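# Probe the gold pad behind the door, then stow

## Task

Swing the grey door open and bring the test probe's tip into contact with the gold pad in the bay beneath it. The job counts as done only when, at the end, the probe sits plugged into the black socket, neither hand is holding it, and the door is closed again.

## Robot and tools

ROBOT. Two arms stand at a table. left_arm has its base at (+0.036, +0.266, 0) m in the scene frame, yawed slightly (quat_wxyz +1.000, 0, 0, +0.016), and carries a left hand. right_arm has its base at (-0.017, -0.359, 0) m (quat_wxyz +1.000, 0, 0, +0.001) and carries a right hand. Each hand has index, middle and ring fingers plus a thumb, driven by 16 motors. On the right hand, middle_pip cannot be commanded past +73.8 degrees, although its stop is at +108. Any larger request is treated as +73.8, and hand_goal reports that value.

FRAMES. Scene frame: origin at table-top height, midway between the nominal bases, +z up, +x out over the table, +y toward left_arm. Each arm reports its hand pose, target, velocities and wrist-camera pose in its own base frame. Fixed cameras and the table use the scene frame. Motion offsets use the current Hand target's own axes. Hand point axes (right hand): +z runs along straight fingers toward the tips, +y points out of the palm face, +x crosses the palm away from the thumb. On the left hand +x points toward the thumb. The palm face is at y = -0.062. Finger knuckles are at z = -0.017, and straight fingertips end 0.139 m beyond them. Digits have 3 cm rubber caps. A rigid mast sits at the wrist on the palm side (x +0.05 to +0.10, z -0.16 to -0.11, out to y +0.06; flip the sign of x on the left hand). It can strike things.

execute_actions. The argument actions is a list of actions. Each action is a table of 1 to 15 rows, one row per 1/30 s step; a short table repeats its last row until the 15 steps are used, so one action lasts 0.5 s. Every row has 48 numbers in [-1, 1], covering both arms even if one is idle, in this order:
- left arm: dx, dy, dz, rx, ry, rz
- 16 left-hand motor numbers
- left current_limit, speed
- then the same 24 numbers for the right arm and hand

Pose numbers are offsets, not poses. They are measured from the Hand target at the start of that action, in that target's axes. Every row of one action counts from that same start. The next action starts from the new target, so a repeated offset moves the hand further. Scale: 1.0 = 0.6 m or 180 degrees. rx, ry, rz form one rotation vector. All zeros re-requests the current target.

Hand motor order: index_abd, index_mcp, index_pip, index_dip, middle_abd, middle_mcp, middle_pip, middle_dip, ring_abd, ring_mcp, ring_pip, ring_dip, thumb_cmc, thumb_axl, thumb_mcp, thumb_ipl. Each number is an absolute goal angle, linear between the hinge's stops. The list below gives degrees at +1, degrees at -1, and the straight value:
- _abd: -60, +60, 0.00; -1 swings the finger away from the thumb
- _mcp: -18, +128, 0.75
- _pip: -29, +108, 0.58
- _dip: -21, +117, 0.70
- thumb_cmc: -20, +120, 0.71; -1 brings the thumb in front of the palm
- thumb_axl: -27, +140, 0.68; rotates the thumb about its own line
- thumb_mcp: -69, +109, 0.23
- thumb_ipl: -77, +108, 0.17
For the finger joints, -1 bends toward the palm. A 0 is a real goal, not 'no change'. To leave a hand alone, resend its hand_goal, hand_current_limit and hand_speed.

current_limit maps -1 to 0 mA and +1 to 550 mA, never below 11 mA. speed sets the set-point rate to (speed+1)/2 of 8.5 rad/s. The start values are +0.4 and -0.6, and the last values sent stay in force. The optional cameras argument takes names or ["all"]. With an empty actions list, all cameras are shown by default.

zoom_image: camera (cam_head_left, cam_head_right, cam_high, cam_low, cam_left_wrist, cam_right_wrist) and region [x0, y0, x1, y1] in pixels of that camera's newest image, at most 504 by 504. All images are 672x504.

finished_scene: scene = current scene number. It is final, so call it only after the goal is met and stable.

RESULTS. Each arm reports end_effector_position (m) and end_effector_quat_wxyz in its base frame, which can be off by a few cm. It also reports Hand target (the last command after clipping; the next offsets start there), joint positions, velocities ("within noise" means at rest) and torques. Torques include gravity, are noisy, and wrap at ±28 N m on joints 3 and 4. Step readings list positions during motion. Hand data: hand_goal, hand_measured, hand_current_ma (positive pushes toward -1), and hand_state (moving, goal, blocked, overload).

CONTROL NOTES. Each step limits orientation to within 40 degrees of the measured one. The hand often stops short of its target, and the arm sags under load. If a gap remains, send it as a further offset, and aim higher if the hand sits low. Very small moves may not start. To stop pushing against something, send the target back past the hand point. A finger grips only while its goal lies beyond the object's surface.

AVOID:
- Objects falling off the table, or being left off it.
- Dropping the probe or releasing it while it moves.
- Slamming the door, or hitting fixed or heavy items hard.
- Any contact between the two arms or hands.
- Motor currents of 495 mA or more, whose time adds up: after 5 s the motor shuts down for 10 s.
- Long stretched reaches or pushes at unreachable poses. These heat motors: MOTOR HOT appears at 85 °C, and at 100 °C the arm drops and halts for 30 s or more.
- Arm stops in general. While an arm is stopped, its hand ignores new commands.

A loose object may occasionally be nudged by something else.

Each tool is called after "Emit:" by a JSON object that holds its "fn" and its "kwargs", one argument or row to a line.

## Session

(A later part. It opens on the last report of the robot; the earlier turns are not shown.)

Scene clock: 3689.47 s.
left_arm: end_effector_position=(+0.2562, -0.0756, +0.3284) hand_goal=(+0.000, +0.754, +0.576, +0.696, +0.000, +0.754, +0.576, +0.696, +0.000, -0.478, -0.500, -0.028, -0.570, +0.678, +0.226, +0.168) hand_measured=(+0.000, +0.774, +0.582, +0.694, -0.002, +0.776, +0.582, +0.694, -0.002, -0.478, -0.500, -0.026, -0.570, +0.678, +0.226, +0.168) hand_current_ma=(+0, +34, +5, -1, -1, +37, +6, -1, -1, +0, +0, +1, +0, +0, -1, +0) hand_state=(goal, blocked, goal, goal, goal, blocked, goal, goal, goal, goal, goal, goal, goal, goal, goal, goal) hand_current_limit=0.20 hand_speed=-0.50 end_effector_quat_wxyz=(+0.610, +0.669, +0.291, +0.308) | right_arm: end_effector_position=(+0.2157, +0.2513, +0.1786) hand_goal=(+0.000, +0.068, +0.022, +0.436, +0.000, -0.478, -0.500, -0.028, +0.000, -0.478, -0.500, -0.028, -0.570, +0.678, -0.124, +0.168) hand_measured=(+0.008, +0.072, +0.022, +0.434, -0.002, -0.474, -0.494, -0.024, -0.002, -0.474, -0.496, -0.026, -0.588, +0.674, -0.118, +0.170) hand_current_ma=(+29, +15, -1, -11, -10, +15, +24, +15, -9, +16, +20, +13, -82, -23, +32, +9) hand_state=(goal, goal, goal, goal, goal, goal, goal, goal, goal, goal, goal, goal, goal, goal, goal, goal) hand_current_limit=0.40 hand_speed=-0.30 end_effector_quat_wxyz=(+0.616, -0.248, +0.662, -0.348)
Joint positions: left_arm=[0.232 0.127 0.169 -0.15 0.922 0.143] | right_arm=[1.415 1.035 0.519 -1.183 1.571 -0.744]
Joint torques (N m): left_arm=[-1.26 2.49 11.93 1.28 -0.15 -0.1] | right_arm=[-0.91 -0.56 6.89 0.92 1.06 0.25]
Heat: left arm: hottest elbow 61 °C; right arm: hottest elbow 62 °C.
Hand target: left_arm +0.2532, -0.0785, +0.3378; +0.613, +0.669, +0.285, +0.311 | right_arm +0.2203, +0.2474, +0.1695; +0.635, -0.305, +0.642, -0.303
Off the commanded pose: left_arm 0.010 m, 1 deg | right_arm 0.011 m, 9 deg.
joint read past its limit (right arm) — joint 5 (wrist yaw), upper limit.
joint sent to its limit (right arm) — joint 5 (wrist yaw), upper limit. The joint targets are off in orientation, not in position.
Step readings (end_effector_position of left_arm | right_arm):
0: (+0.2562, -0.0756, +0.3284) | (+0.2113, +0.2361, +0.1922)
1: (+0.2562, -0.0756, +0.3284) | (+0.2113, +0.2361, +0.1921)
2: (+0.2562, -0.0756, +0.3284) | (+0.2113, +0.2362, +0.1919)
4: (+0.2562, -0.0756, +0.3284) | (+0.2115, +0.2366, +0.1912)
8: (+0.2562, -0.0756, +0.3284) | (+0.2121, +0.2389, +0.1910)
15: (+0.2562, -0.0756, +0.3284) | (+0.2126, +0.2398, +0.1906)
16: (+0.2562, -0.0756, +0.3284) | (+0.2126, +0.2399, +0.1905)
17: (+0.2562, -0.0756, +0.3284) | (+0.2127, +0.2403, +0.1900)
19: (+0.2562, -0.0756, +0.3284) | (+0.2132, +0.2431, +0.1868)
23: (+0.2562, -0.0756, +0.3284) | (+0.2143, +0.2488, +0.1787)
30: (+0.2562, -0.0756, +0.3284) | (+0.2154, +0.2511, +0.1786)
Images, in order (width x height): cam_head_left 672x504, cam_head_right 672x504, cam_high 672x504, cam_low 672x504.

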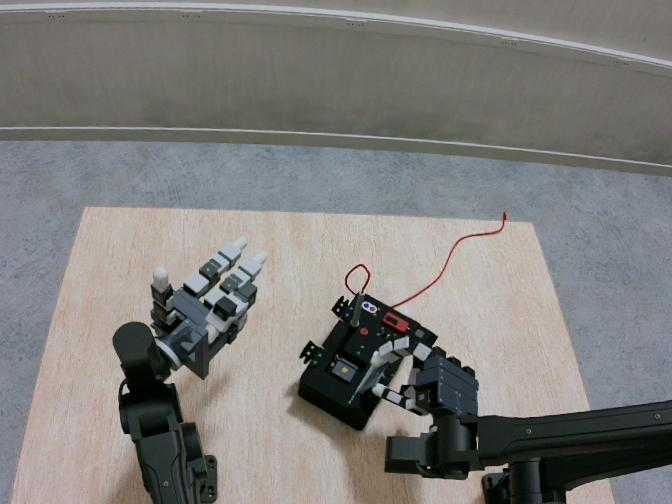

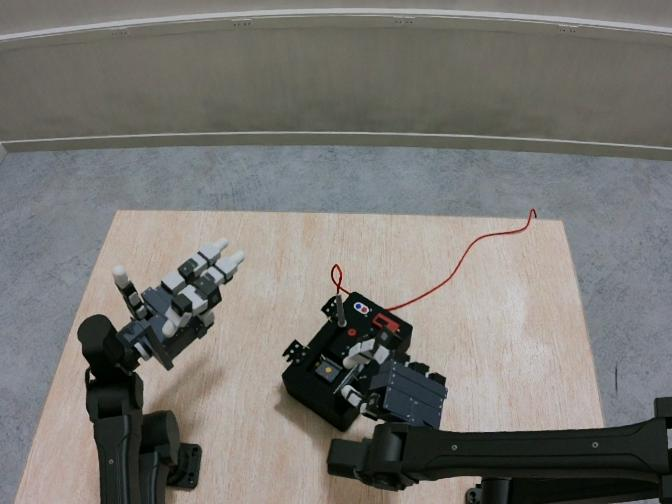

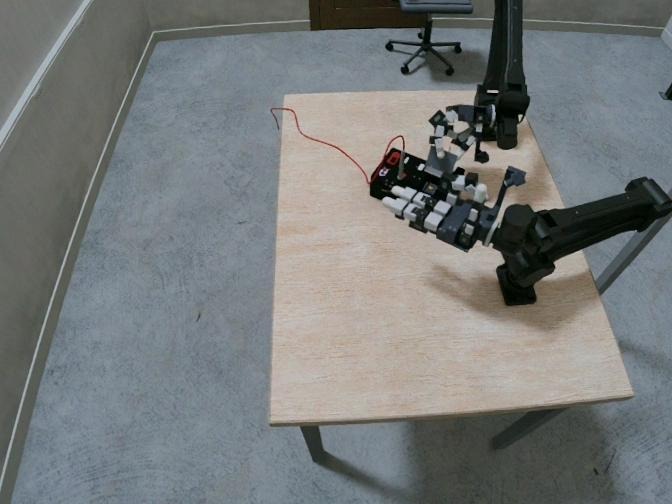

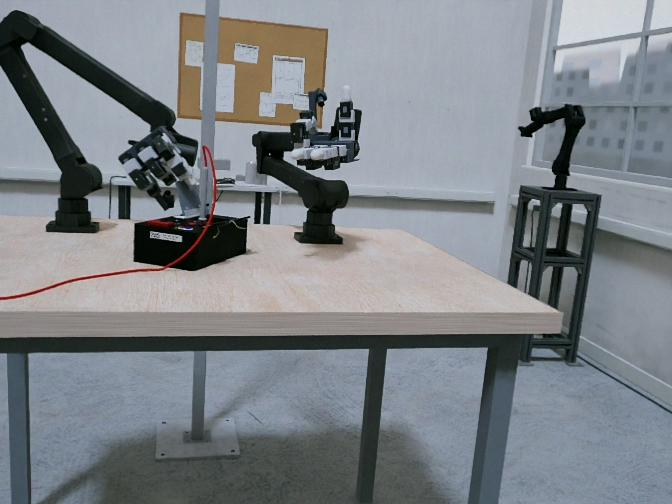

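Emit:
{"fn": "execute_actions", "kwargs": {
  "actions": []
}}

Scene clock: 3732.10 s.
left_arm: end_effector_position=(+0.2562, -0.0756, +0.3284) hand_goal=(+0.000, +0.754, +0.576, +0.696, +0.000, +0.754, +0.576, +0.696, +0.000, -0.478, -0.500, -0.028, -0.570, +0.678, +0.226, +0.168) hand_measured=(+0.000, +0.774, +0.582, +0.694, -0.002, +0.776, +0.582, +0.694, -0.002, -0.478, -0.500, -0.026, -0.570, +0.678, +0.226, +0.168) hand_current_ma=(+0, +34, +5, -1, -1, +37, +6, -1, -1, +0, +0, +1, +0, +0, -1, +0) hand_state=(goal, blocked, goal, goal, goal, blocked, goal, goal, goal, goal, goal, goal, goal, goal, goal, goal) hand_current_limit=0.20 hand_speed=-0.50 end_effector_quat_wxyz=(+0.610, +0.669, +0.291, +0.308) | right_arm: end_effector_position=(+0.2157, +0.2514, +0.1786) hand_goal=(+0.000, +0.068, +0.022, +0.436, +0.000, -0.478, -0.500, -0.028, +0.000, -0.478, -0.500, -0.028, -0.570, +0.678, -0.124, +0.168) hand_measured=(+0.008, +0.072, +0.022, +0.434, -0.002, -0.474, -0.494, -0.024, -0.002, -0.474, -0.496, -0.026, -0.588, +0.674, -0.118, +0.170) hand_current_ma=(+29, +15, -1, -11, -10, +15, +24, +15, -9, +16, +20, +13, -83, -23, +32, +9) hand_state=(goal, goal, goal, goal, goal, goal, goal, goal, goal, goal, goal, goal, goal, goal, goal, goal) hand_current_limit=0.40 hand_speed=-0.30 end_effector_quat_wxyz=(+0.616, -0.248, +0.662, -0.348)
Joint positions: left_arm=[0.232 0.127 0.169 -0.15 0.922 0.143] | right_arm=[1.415 1.035 0.519 -1.182 1.571 -0.744]
Joint velocities: within noise
Joint torques (N m): left_arm=[-1.2 2.49 11.93 1.29 -0.15 -0.11] | right_arm=[-0.5 -0.62 6.93 0.84 1.06 0.25]
Heat: left arm: hottest elbow 62 °C; right arm: hottest elbow 59 °C.
Hand target: left_arm +0.2532, -0.0785, +0.3378; +0.613, +0.669, +0.285, +0.311 | right_arm +0.2203, +0.2474, +0.1695; +0.635, -0.305, +0.642, -0.303
Off the commanded pose: left_arm 0.010 m, 1 deg | right_arm 0.011 m, 9 deg.
joint read past its limit (right arm) — joint 5 (wrist yaw), upper limit.
camera_calibration:
cam_left_wrist: T_world_to_cam=[[-0.501629, -0.565446, -0.654705, 0.268476], [-0.300381, 0.823573, -0.481143, 0.249101], [0.811258, -0.0446945, -0.582978, 0.106177], [0, 0, 0, 1]] pos_world=[0.123364, -0.0485986, 0.357524]
cam_right_wrist: T_world_to_cam=[[0.124897, 0.991811, 0.026666, -0.250509], [-0.753644, 0.0773556, 0.652715, -0.0265389], [0.645307, -0.101619, 0.757134, -0.12705], [0, 0, 0, 1]] pos_world=[0.0932729, 0.2376, 0.120196]

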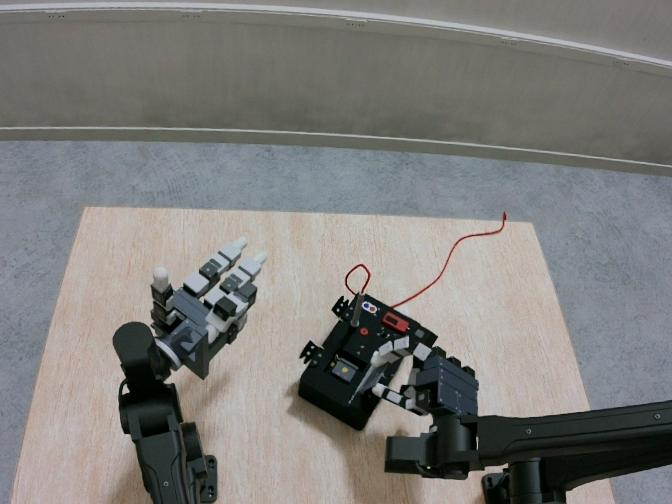

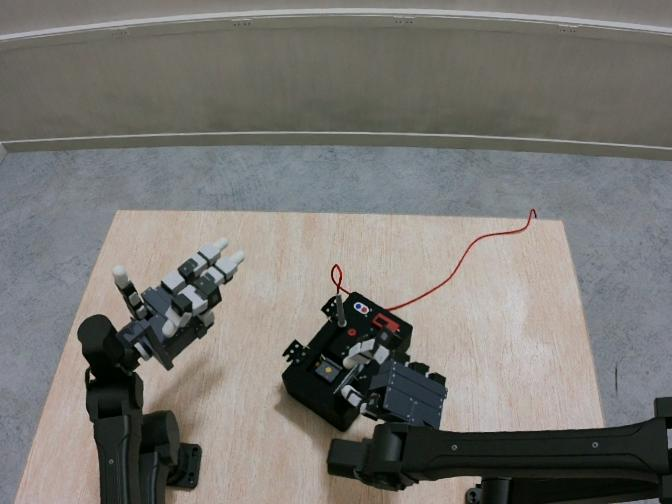

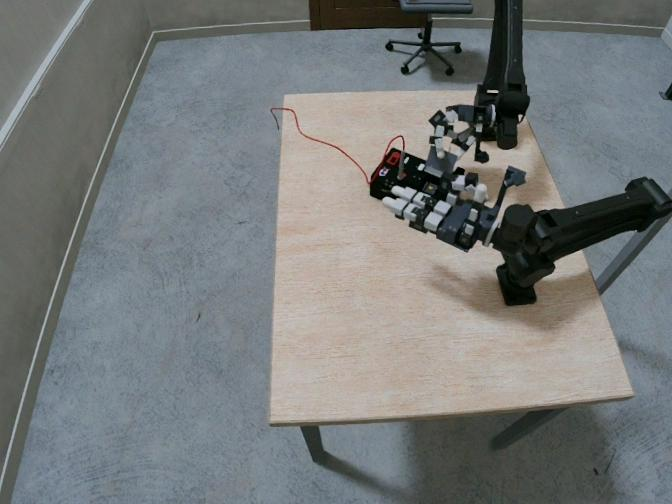

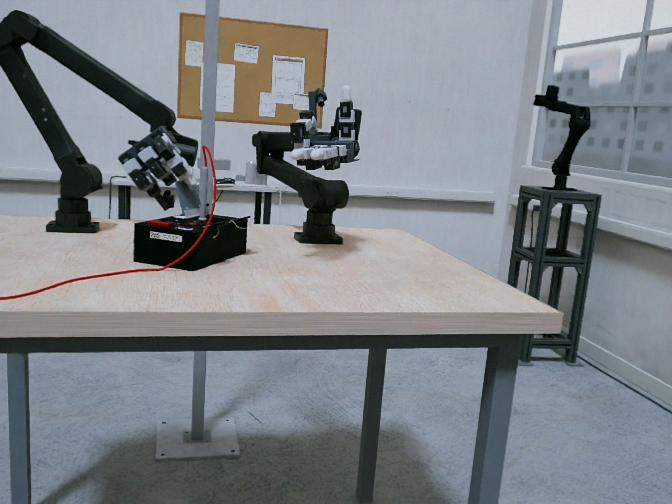

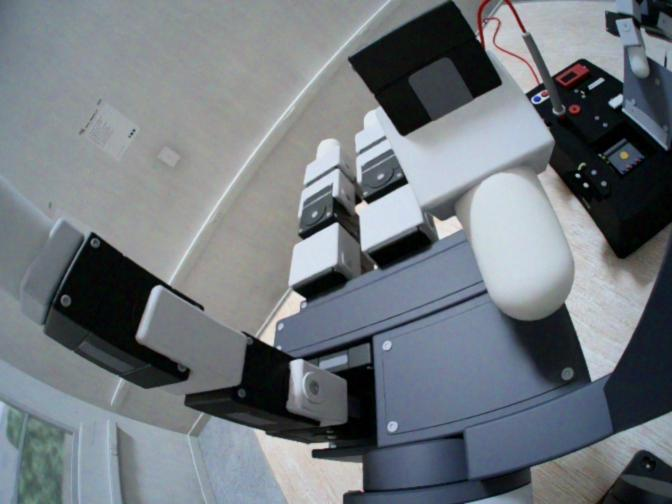

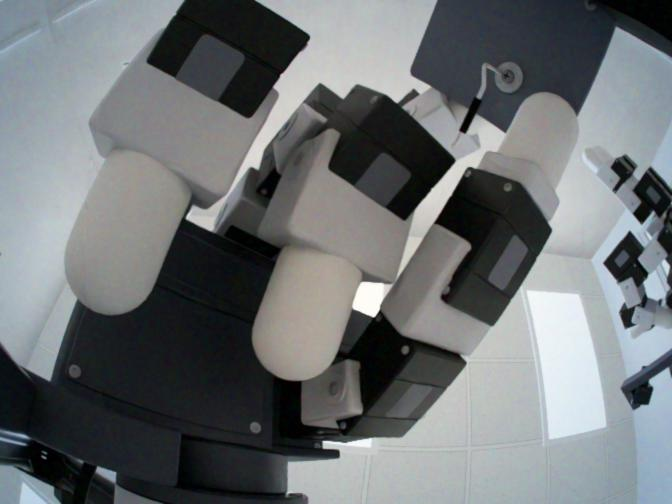

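Emit:
{"fn": "zoom_image", "kwargs": {
  "camera": "cam_left_wrist",
  "region": [472, 0, 672, 260]
}}

Emit:
{"fn": "zoom_image", "kwargs": {
  "camera": "cam_head_right",
  "region": [270, 270, 460, 440]
}}

Emit:
{"fn": "zoom_image", "kwargs": {
  "camera": "cam_head_left",
  "region": [290, 270, 480, 440]
}}

Emit:
{"fn": "zoom_image", "kwargs": {
  "camera": "cam_right_wrist",
  "region": [370, 0, 672, 240]
}}

Scaled by 1.938 from the camera's 672x504 image, which has a finer 960x720 frame.

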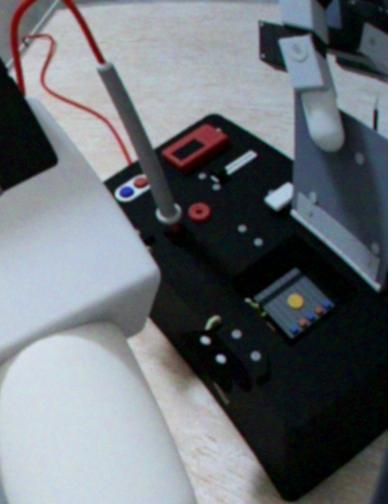

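Scaled by 2.653 from the camera's 672x504 image, which has a finer 960x720 frame.

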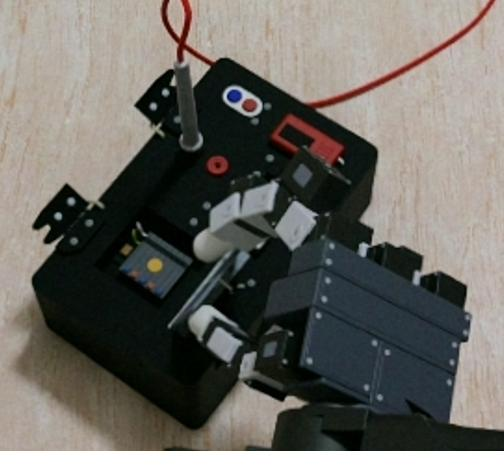

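Scaled by 2.653 from the camera's 672x504 image, which has a finer 960x720 frame.

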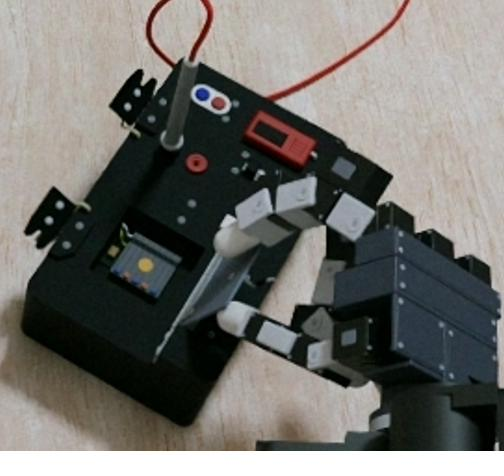

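Scaled by 1.669 from the camera's 672x504 image, which has a finer 960x720 frame.

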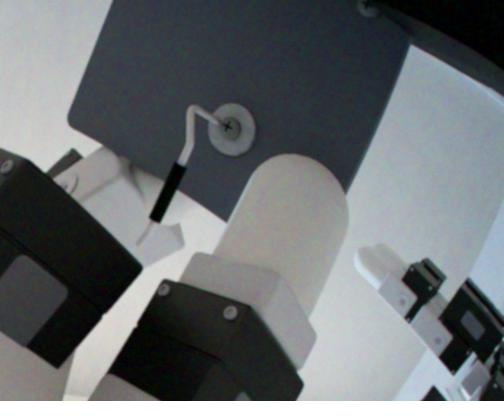

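Emit:
{"fn": "execute_actions", "kwargs": {
  "actions": [
    [[0,0,0,0,0,0, 0.0,0.754,0.576,0.696, 0.0,0.754,0.576,0.696, 0,-0.479,-0.5,-0.029, -0.571,0.678,0.225,0.168, 0.2,-0.5, -0.0213,0.0106,0.0156,0,0,0, 0,0.03,-0.02,0.42, 0,-0.479,-0.5,-0.029, 0,-0.479,-0.5,-0.029, -0.571,0.678,-0.18,0.168, 0.2,-0.6]],
    [[0,0,0,0,0,0, 0.0,0.754,0.576,0.696, 0.0,0.754,0.576,0.696, 0,-0.479,-0.5,-0.029, -0.571,0.678,0.225,0.168, 0.2,-0.5, -0.0213,0.0106,0.0156,0,0,0, 0,0.03,-0.02,0.42, 0,-0.479,-0.5,-0.029, 0,-0.479,-0.5,-0.029, -0.571,0.678,-0.18,0.168, 0.2,-0.6]]
  ],
  "cameras": ["cam_head_left","cam_head_right","cam_left_wrist","cam_right_wrist","cam_high"]
}}

Emit:
{"fn": "zoom_image", "kwargs": {
  "camera": "cam_left_wrist",
  "region": [472, 0, 672, 260]
}}

Emit:
{"fn": "zoom_image", "kwargs": {
  "camera": "cam_head_right",
  "region": [270, 270, 460, 440]
}}

Emit:
{"fn": "zoom_image", "kwargs": {
  "camera": "cam_head_left",
  "region": [290, 270, 480, 440]
}}

Scene clock: 3777.57 s.
left_arm: end_effector_position=(+0.2562, -0.0756, +0.3284) hand_goal=(+0.000, +0.754, +0.576, +0.696, +0.000, +0.754, +0.576, +0.696, +0.000, -0.478, -0.500, -0.028, -0.570, +0.678, +0.226, +0.168) hand_measured=(+0.000, +0.774, +0.582, +0.694, -0.002, +0.776, +0.582, +0.694, -0.002, -0.478, -0.500, -0.026, -0.570, +0.678, +0.226, +0.168) hand_current_ma=(+0, +34, +5, -1, -1, +37, +6, -1, -1, +0, +0, +1, +0, +0, -1, +0) hand_state=(goal, blocked, goal, goal, goal, blocked, goal, goal, goal, goal, goal, goal, goal, goal, goal, goal) hand_current_limit=0.20 hand_speed=-0.50 end_effector_quat_wxyz=(+0.610, +0.669, +0.291, +0.308) | right_arm: end_effector_position=(+0.2312, +0.2740, +0.1799) hand_goal=(+0.000, +0.030, -0.020, +0.420, +0.000, -0.478, -0.500, -0.028, +0.000, -0.478, -0.500, -0.028, -0.570, +0.678, -0.180, +0.168) hand_measured=(+0.062, +0.066, -0.008, +0.422, -0.014, -0.476, -0.500, -0.026, -0.002, -0.474, -0.496, -0.026, -0.614, +0.662, -0.142, +0.176) hand_current_ma=(+258, +179, +57, +12, -58, +13, -1, +8, -9, +16, +20, +13, -212, -95, +237, +43) hand_state=(blocked, blocked, goal, goal, goal, goal, goal, goal, goal, goal, goal, goal, blocked, goal, blocked, goal) hand_current_limit=0.20 hand_speed=-0.60 end_effector_quat_wxyz=(+0.612, -0.230, +0.669, -0.354)
Joint positions: left_arm=[0.232 0.127 0.169 -0.15 0.922 0.143] | right_arm=[1.377 1.142 0.588 -1.158 1.571 -0.716]
Joint torques (N m): left_arm=[-1.14 2.37 11.93 1.28 -0.15 -0.11] | right_arm=[-1.32 -1.73 8.95 0.53 1.07 0.03]
Heat: left arm: hottest elbow 62 °C; right arm: hottest elbow 58 °C.
Hand target: left_arm +0.2532, -0.0785, +0.3378; +0.613, +0.669, +0.285, +0.311 | right_arm +0.2391, +0.2752, +0.1756; +0.635, -0.305, +0.642, -0.303
Off the commanded pose: left_arm 0.010 m, 1 deg | right_arm 0.009 m, 11 deg.
joint read past its limit (right arm) — joint 5 (wrist yaw), upper limit.
joint sent to its limit (right arm) — joint 5 (wrist yaw), upper limit. The joint targets are off in orientation, not in position.
Step readings (end_effector_position of left_arm | right_arm):
0: (+0.2562, -0.0756, +0.3284) | (+0.2157, +0.2514, +0.1786)
1: (+0.2562, -0.0756, +0.3284) | (+0.2157, +0.2514, +0.1785)
2: (+0.2562, -0.0756, +0.3284) | (+0.2160, +0.2515, +0.1781)
4: (+0.2562, -0.0756, +0.3284) | (+0.2177, +0.2524, +0.1764)
8: (+0.2562, -0.0756, +0.3284) | (+0.2210, +0.2571, +0.1771)
15: (+0.2562, -0.0756, +0.3284) | (+0.2224, +0.2598, +0.1777)
16: (+0.2562, -0.0756, +0.3284) | (+0.2225, +0.2599, +0.1778)
17: (+0.2562, -0.0756, +0.3284) | (+0.2229, +0.2605, +0.1778)
19: (+0.2562, -0.0756, +0.3284) | (+0.2250, +0.2639, +0.1788)
23: (+0.2562, -0.0756, +0.3284) | (+0.2296, +0.2716, +0.1799)
30: (+0.2562, -0.0756, +0.3284) | (+0.2311, +0.2738, +0.1798)
camera_calibration:
cam_left_wrist: T_world_to_cam=[[-0.501629, -0.565446, -0.654705, 0.268476], [-0.300381, 0.823573, -0.481143, 0.249101], [0.811258, -0.0446945, -0.582978, 0.106177], [0, 0, 0, 1]] pos_world=[0.123364, -0.0485986, 0.357524]
cam_right_wrist: T_world_to_cam=[[0.162551, 0.985795, 0.0422548, -0.284814], [-0.752099, 0.0960683, 0.65201, -0.0227138], [0.638689, -0.137764, 0.757032, -0.124224], [0, 0, 0, 1]] pos_world=[0.108554, 0.265837, 0.120886]
Images, in order (width x height): cam_head_left 672x504, cam_head_right 672x504, cam_high 672x504, cam_left_wrist 672x504, cam_right_wrist 672x504.

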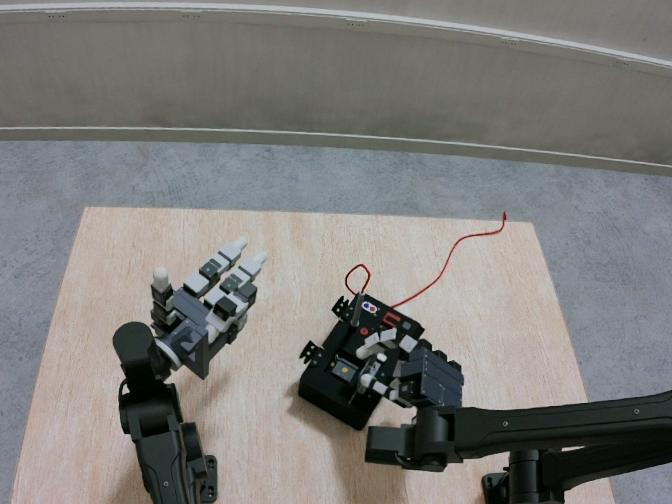

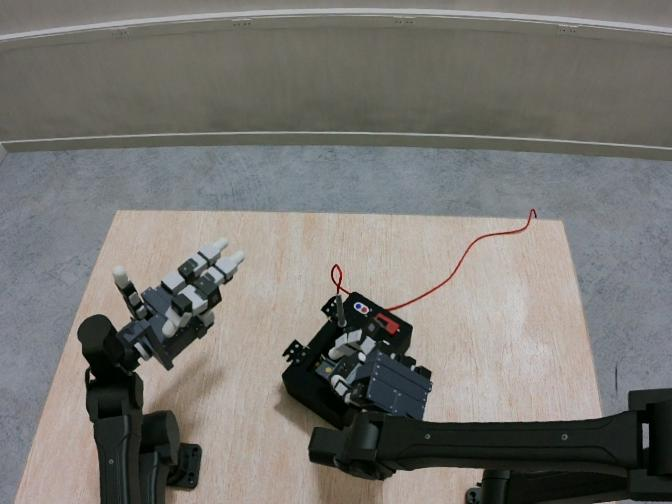

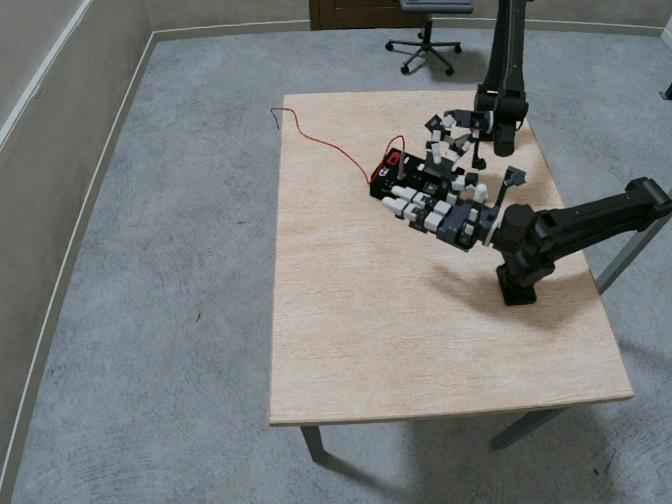

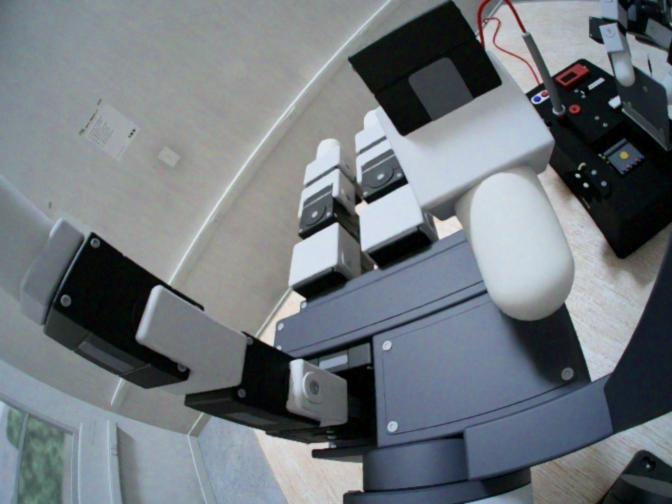

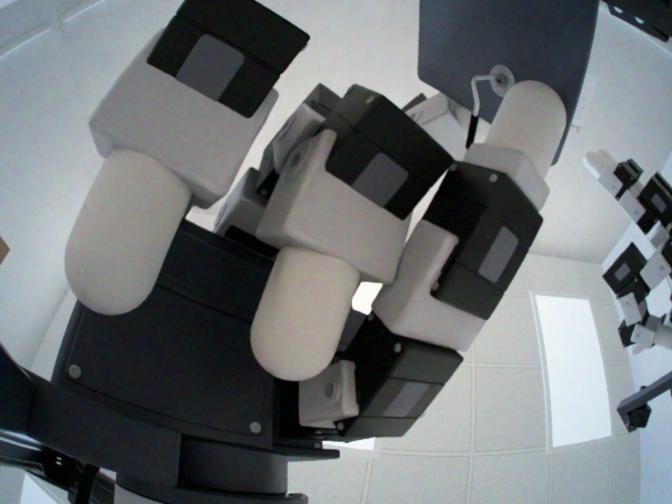

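Scaled by 1.938 from the camera's 672x504 image, which has a finer 960x720 frame.

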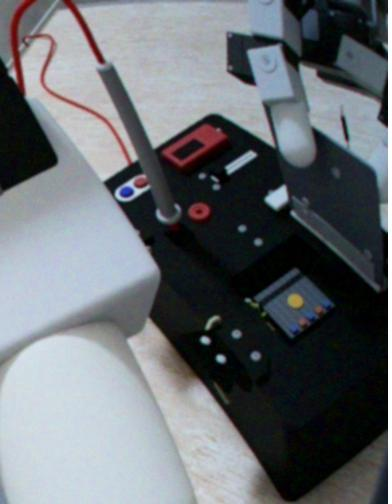

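Scaled by 2.653 from the camera's 672x504 image, which has a finer 960x720 frame.

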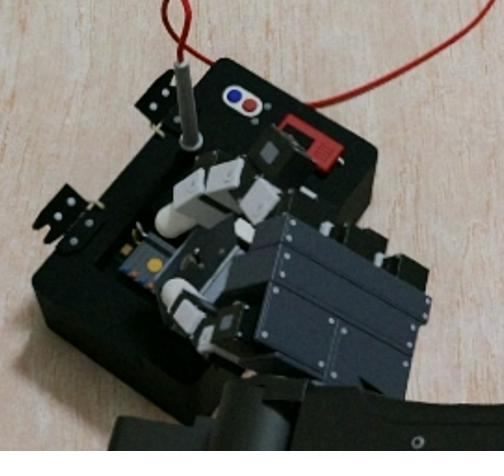

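Scaled by 2.653 from the camera's 672x504 image, which has a finer 960x720 frame.

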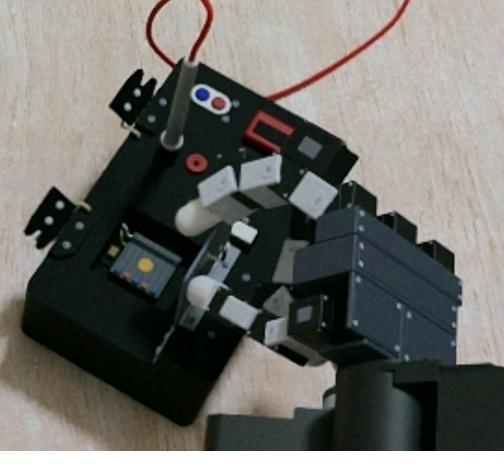

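Emit:
{"fn": "execute_actions", "kwargs": {
  "actions": [
    [[0,0,0,0,0,0, 0.0,0.754,0.576,0.696, 0.0,0.754,0.576,0.696, 0,-0.479,-0.5,-0.029, -0.571,0.678,0.225,0.168, 0.2,-0.5, -0.0221,0.0129,0.0133,0,0,-0.0415, 0,0.03,-0.02,0.42, 0,-0.479,-0.5,-0.029, 0,-0.479,-0.5,-0.029, -0.571,0.678,-0.18,0.168, 0.2,-0.6]],
    [[0,0,0,0,0,0, 0.0,0.754,0.576,0.696, 0.0,0.754,0.576,0.696, 0,-0.479,-0.5,-0.029, -0.571,0.678,0.225,0.168, 0.2,-0.5, -0.0221,0.0129,0.0133,0,0,-0.0415, 0,0.03,-0.02,0.42, 0,-0.479,-0.5,-0.029, 0,-0.479,-0.5,-0.029, -0.571,0.678,-0.18,0.168, 0.2,-0.6]]
  ],
  "cameras": ["cam_head_left","cam_head_right","cam_left_wrist","cam_right_wrist"]
}}

Emit:
{"fn": "zoom_image", "kwargs": {
  "camera": "cam_left_wrist",
  "region": [472, 0, 672, 260]
}}

Emit:
{"fn": "zoom_image", "kwargs": {
  "camera": "cam_head_right",
  "region": [270, 270, 460, 440]
}}

Emit:
{"fn": "zoom_image", "kwargs": {
  "camera": "cam_head_left",
  "region": [290, 270, 480, 440]
}}

Scene clock: 3802.73 s.
left_arm: end_effector_position=(+0.2562, -0.0756, +0.3284) hand_goal=(+0.000, +0.754, +0.576, +0.696, +0.000, +0.754, +0.576, +0.696, +0.000, -0.478, -0.500, -0.028, -0.570, +0.678, +0.226, +0.168) hand_measured=(+0.000, +0.774, +0.582, +0.694, -0.002, +0.776, +0.582, +0.694, -0.002, -0.478, -0.500, -0.026, -0.570, +0.678, +0.226, +0.168) hand_current_ma=(+0, +34, +5, -1, -1, +37, +6, -1, -1, +0, +0, +1, +0, +0, -1, +0) hand_state=(goal, blocked, goal, goal, goal, blocked, goal, goal, goal, goal, goal, goal, goal, goal, goal, goal) hand_current_limit=0.20 hand_speed=-0.50 end_effector_quat_wxyz=(+0.610, +0.669, +0.291, +0.308) | right_arm: end_effector_position=(+0.2468, +0.3045, +0.1799) hand_goal=(+0.000, +0.030, -0.020, +0.420, +0.000, -0.478, -0.500, -0.028, +0.000, -0.478, -0.500, -0.028, -0.570, +0.678, -0.180, +0.168) hand_measured=(+0.060, +0.064, +0.004, +0.434, -0.016, -0.476, -0.502, -0.026, -0.002, -0.474, -0.496, -0.026, -0.614, +0.660, -0.146, +0.176) hand_current_ma=(+254, +169, +113, +68, -66, +13, -4, +7, -9, +16, +20, +12, -212, -101, +204, +48) hand_state=(blocked, blocked, blocked, goal, goal, goal, goal, goal, goal, goal, goal, goal, blocked, goal, blocked, goal) hand_current_limit=0.20 hand_speed=-0.60 end_effector_quat_wxyz=(+0.558, -0.302, +0.639, -0.435)
Joint positions: left_arm=[0.232 0.127 0.169 -0.15 0.922 0.143] | right_arm=[1.35 1.298 0.757 -1.304 1.571 -0.83]
Joint torques (N m): left_arm=[-1.2 2.43 11.92 1.28 -0.15 -0.11] | right_arm=[-1.67 -4.31 9.55 -0.16 1 -0.2]
Heat: left arm: hottest elbow 62 °C; right arm: hottest elbow 58 °C.
Hand target: left_arm +0.2532, -0.0785, +0.3378; +0.613, +0.669, +0.285, +0.311 | right_arm +0.2552, +0.3057, +0.1780; +0.590, -0.386, +0.597, -0.383
Off the commanded pose: left_arm 0.010 m, 1 deg | right_arm 0.009 m, 13 deg.
joint read past its limit (right arm) — joint 5 (wrist yaw), upper limit.
joint sent to its limit (right arm) — joint 5 (wrist yaw), upper limit. The joint targets are off in orientation, not in position.
Step readings (end_effector_position of left_arm | right_arm):
0: (+0.2562, -0.0756, +0.3284) | (+0.2312, +0.2740, +0.1798)
1: (+0.2562, -0.0756, +0.3284) | (+0.2312, +0.2742, +0.1800)
2: (+0.2562, -0.0756, +0.3284) | (+0.2316, +0.2750, +0.1803)
4: (+0.2562, -0.0756, +0.3284) | (+0.2339, +0.2788, +0.1808)
8: (+0.2562, -0.0756, +0.3284) | (+0.2387, +0.2876, +0.1803)
15: (+0.2562, -0.0756, +0.3284) | (+0.2394, +0.2894, +0.1805)
16: (+0.2562, -0.0756, +0.3284) | (+0.2394, +0.2896, +0.1806)
17: (+0.2562, -0.0756, +0.3284) | (+0.2397, +0.2903, +0.1810)
19: (+0.2562, -0.0756, +0.3284) | (+0.2415, +0.2946, +0.1815)
23: (+0.2562, -0.0756, +0.3284) | (+0.2459, +0.3027, +0.1796)
30: (+0.2562, -0.0756, +0.3284) | (+0.2468, +0.3044, +0.1799)
camera_calibration:
cam_left_wrist: T_world_to_cam=[[-0.501629, -0.565446, -0.654705, 0.268476], [-0.300381, 0.823573, -0.481143, 0.249101], [0.811258, -0.0446945, -0.582978, 0.106177], [0, 0, 0, 1]] pos_world=[0.123364, -0.0485986, 0.357524]
cam_right_wrist: T_world_to_cam=[[0.18476, 0.96126, -0.204555, -0.270996], [-0.713762, 0.274323, 0.644431, -0.0763869], [0.67558, 0.0269389, 0.736795, -0.185656], [0, 0, 0, 1]] pos_world=[0.120973, 0.286453, 0.130583]
Images, in order (width x height): cam_head_left 672x504, cam_head_right 672x504, cam_left_wrist 672x504, cam_right_wrist 672x504.

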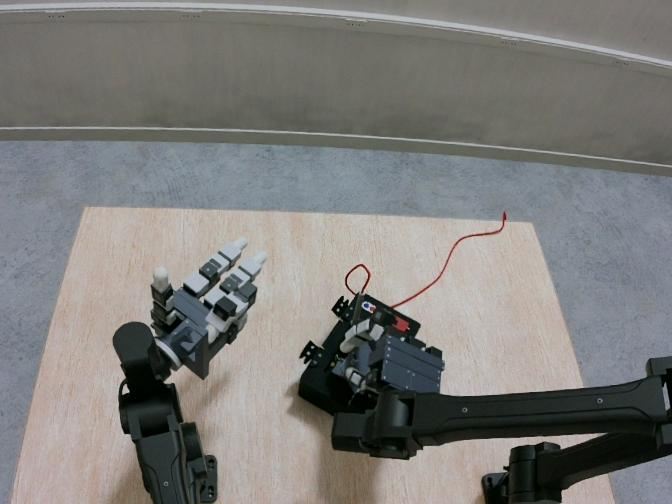

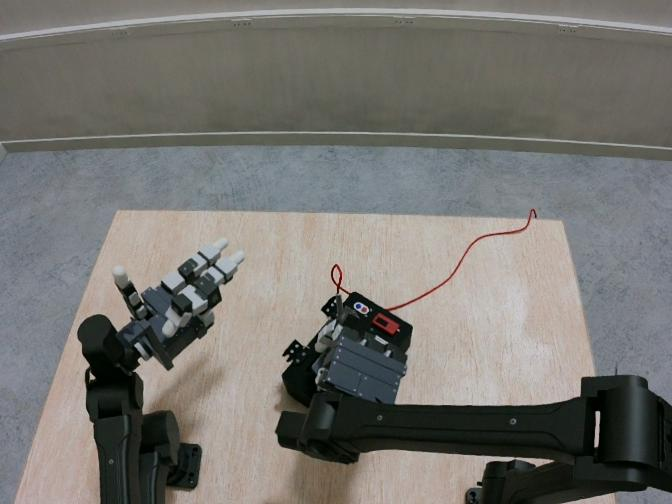

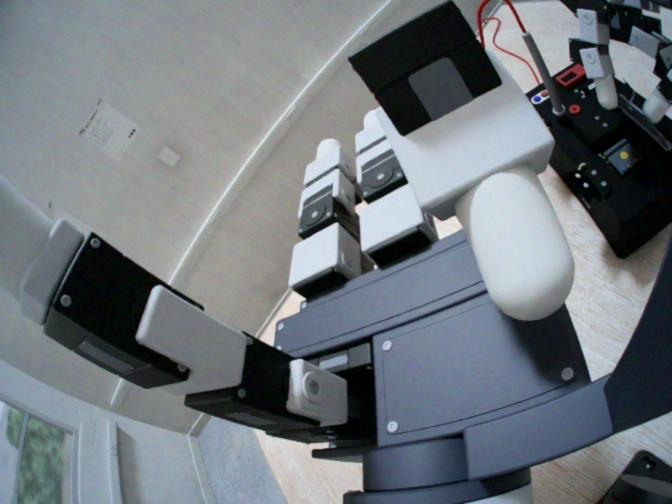

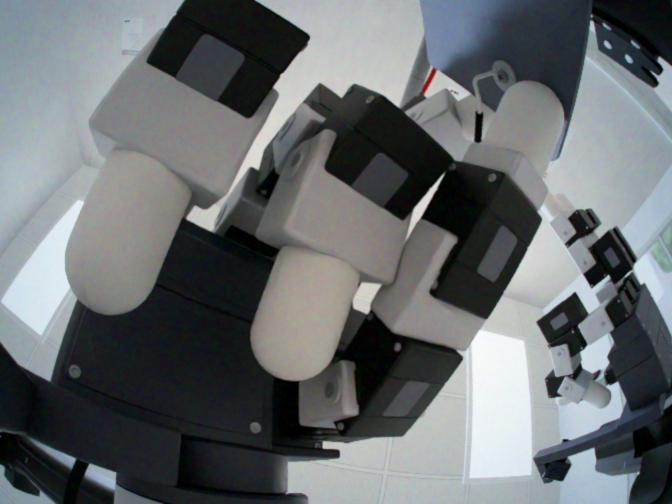

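Scaled by 1.938 from the camera's 672x504 image, which has a finer 960x720 frame.

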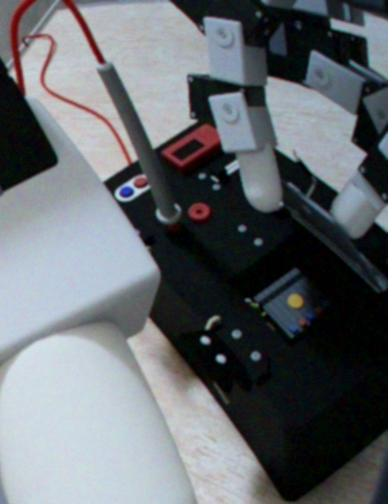

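Scaled by 2.653 from the camera's 672x504 image, which has a finer 960x720 frame.

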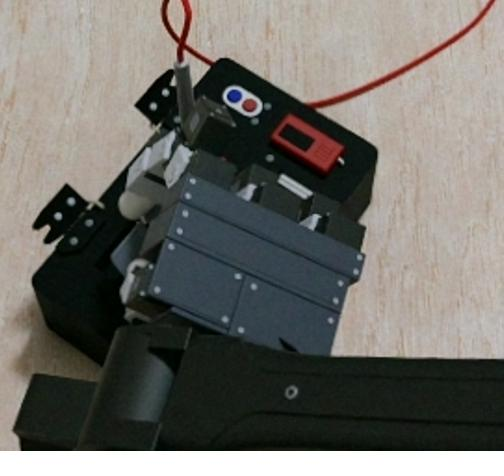

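Scaled by 2.653 from the camera's 672x504 image, which has a finer 960x720 frame.

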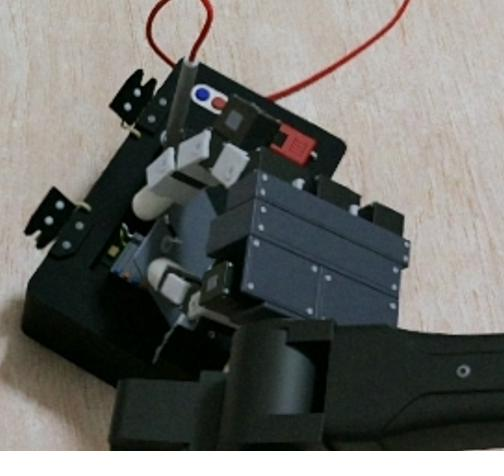

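Emit:
{"fn": "execute_actions", "kwargs": {
  "actions": [
    [[0,0,0,0,0,0, 0.0,0.754,0.576,0.696, 0.0,0.754,0.576,0.696, 0,-0.479,-0.5,-0.029, -0.571,0.678,0.225,0.168, 0.2,-0.5, -0.0145,0.0177,0.0108,0,0,-0.0278, 0,0.03,-0.02,0.42, 0,-0.479,-0.5,-0.029, 0,-0.479,-0.5,-0.029, -0.571,0.678,-0.18,0.168, 0.2,-0.6]],
    [[0,0,0,0,0,0, 0.0,0.754,0.576,0.696, 0.0,0.754,0.576,0.696, 0,-0.479,-0.5,-0.029, -0.571,0.678,0.225,0.168, 0.2,-0.5, -0.0129,0.019,0.0093,0,0,-0.0278, 0,0.03,-0.02,0.42, 0,-0.479,-0.5,-0.029, 0,-0.479,-0.5,-0.029, -0.571,0.678,-0.18,0.168, 0.2,-0.6]]
  ],
  "cameras": ["cam_head_left","cam_head_right","cam_left_wrist","cam_right_wrist","cam_low"]
}}

Emit:
{"fn": "zoom_image", "kwargs": {
  "camera": "cam_left_wrist",
  "region": [472, 0, 672, 260]
}}

Emit:
{"fn": "zoom_image", "kwargs": {
  "camera": "cam_head_left",
  "region": [290, 270, 480, 440]
}}

Emit:
{"fn": "zoom_image", "kwargs": {
  "camera": "cam_low",
  "region": [110, 110, 270, 280]
}}

Scene clock: 3847.10 s.
left_arm: end_effector_position=(+0.2562, -0.0756, +0.3284) hand_goal=(+0.000, +0.754, +0.576, +0.696, +0.000, +0.754, +0.576, +0.696, +0.000, -0.478, -0.500, -0.028, -0.570, +0.678, +0.226, +0.168) hand_measured=(+0.000, +0.774, +0.582, +0.694, -0.002, +0.776, +0.582, +0.694, -0.002, -0.478, -0.500, -0.026, -0.570, +0.678, +0.226, +0.168) hand_current_ma=(+0, +34, +5, -1, -1, +37, +6, -1, -1, +0, +0, +1, +0, +0, -1, +0) hand_state=(goal, blocked, goal, goal, goal, blocked, goal, goal, goal, goal, goal, goal, goal, goal, goal, goal) hand_current_limit=0.20 hand_speed=-0.50 end_effector_quat_wxyz=(+0.610, +0.669, +0.291, +0.308) | right_arm: end_effector_position=(+0.2605, +0.3292, +0.1673) hand_goal=(+0.000, +0.030, -0.020, +0.420, +0.000, -0.478, -0.500, -0.028, +0.000, -0.478, -0.500, -0.028, -0.570, +0.678, -0.180, +0.168) hand_measured=(+0.060, +0.054, +0.010, +0.440, -0.006, -0.476, -0.500, -0.028, -0.002, -0.474, -0.496, -0.026, -0.602, +0.666, -0.170, +0.172) hand_current_ma=(+251, +121, +136, +96, -21, +12, -3, +4, -9, +16, +20, +12, -149, -72, +57, +27) hand_state=(blocked, blocked, blocked, blocked, goal, goal, goal, goal, goal, goal, goal, goal, blocked, goal, goal, goal) hand_current_limit=0.20 hand_speed=-0.60 end_effector_quat_wxyz=(+0.515, -0.347, +0.616, -0.484)
Joint positions: left_arm=[0.232 0.127 0.169 -0.15 0.922 0.143] | right_arm=[1.329 1.439 0.874 -1.379 1.571 -0.895]
Joint torques (N m): left_arm=[-1.2 2.49 11.93 1.29 -0.15 -0.11] | right_arm=[-1.26 -5.89 9.07 -0.47 0.97 -0.25]
Heat: left arm: hottest elbow 62 °C; right arm: hottest elbow 61 °C.
Hand target: left_arm +0.2532, -0.0785, +0.3378; +0.613, +0.669, +0.285, +0.311 | right_arm +0.2671, +0.3291, +0.1637; +0.554, -0.436, +0.561, -0.433
Off the commanded pose: left_arm 0.010 m, 1 deg | right_arm 0.008 m, 14 deg.
joint read past its limit (right arm) — joint 5 (wrist yaw), upper limit.
joint sent to its limit (right arm) — joint 5 (wrist yaw), upper limit. The joint targets are off in orientation, not in position.
Step readings (end_effector_position of left_arm | right_arm):
0: (+0.2562, -0.0756, +0.3284) | (+0.2468, +0.3044, +0.1799)
1: (+0.2562, -0.0756, +0.3284) | (+0.2468, +0.3046, +0.1800)
2: (+0.2562, -0.0756, +0.3284) | (+0.2469, +0.3051, +0.1799)
4: (+0.2562, -0.0756, +0.3284) | (+0.2486, +0.3087, +0.1793)
8: (+0.2562, -0.0756, +0.3284) | (+0.2523, +0.3156, +0.1751)
15: (+0.2562, -0.0756, +0.3284) | (+0.2531, +0.3173, +0.1746)
16: (+0.2562, -0.0756, +0.3284) | (+0.2531, +0.3173, +0.1747)
17: (+0.2562, -0.0756, +0.3284) | (+0.2533, +0.3177, +0.1746)
19: (+0.2562, -0.0756, +0.3284) | (+0.2546, +0.3207, +0.1735)
23: (+0.2562, -0.0756, +0.3284) | (+0.2585, +0.3275, +0.1682)
30: (+0.2562, -0.0756, +0.3284) | (+0.2604, +0.3293, +0.1667)
camera_calibration:
cam_left_wrist: T_world_to_cam=[[-0.501629, -0.565446, -0.654705, 0.268476], [-0.300381, 0.823573, -0.481143, 0.249101], [0.811258, -0.0446945, -0.582978, 0.106177], [0, 0, 0, 1]] pos_world=[0.123364, -0.0485986, 0.357524]
cam_right_wrist: T_world_to_cam=[[0.193864, 0.912407, -0.360457, -0.26009], [-0.683193, 0.389249, 0.617845, -0.106499], [0.704034, 0.126484, 0.698812, -0.220091], [0, 0, 0, 1]] pos_world=[0.132615, 0.306601, 0.125851]
Images, in order (width x height): cam_head_left 672x504, cam_head_right 672x504, cam_low 672x504, cam_left_wrist 672x504, cam_right_wrist 672x504.

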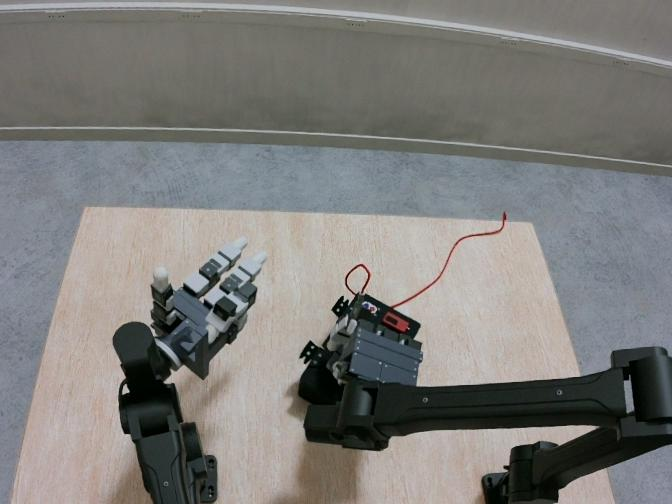

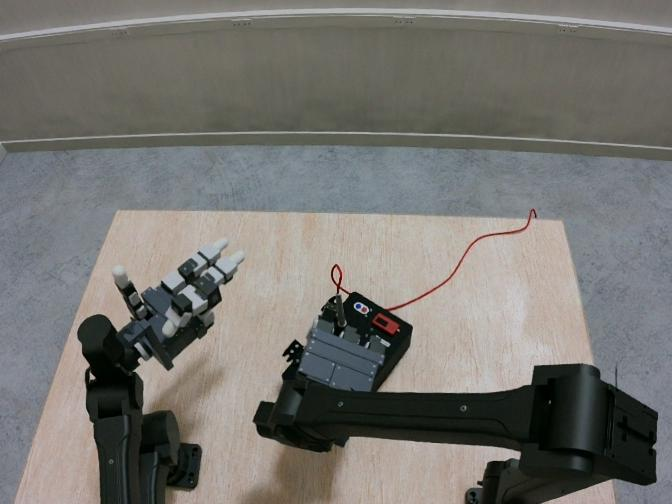

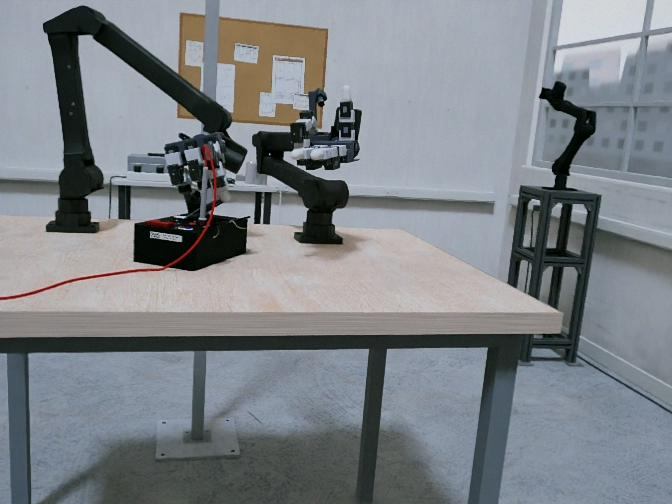

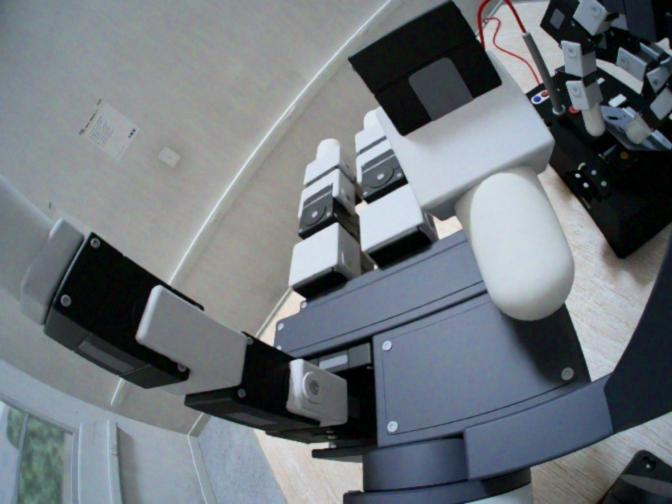

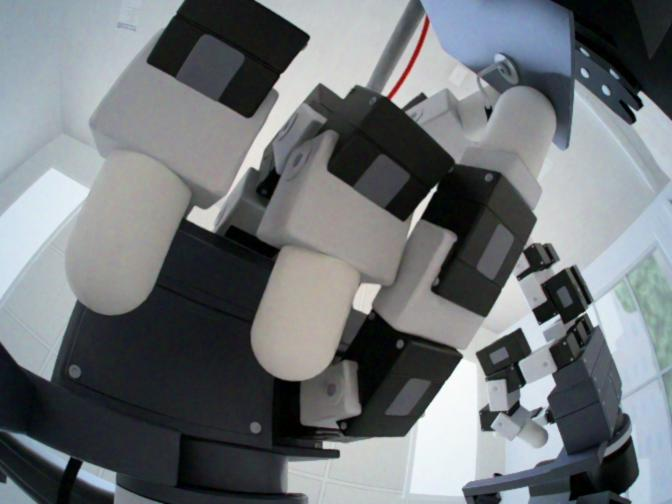

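Scaled by 1.938 from the camera's 672x504 image, which has a finer 960x720 frame.

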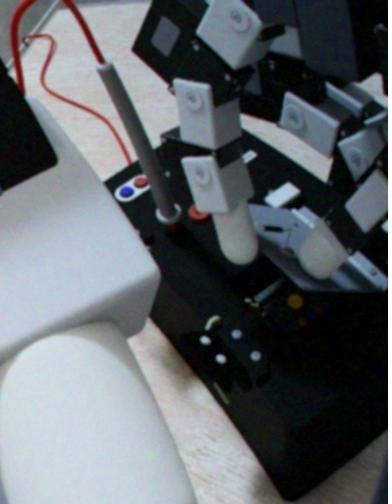

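Scaled by 2.653 from the camera's 672x504 image, which has a finer 960x720 frame.

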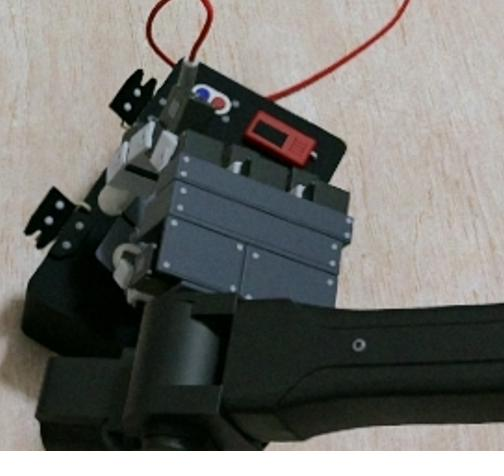

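Scaled by 2.965 from the camera's 672x504 image, which has a finer 960x720 frame.

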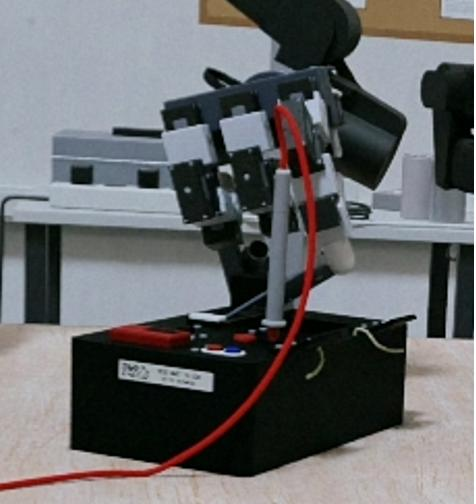

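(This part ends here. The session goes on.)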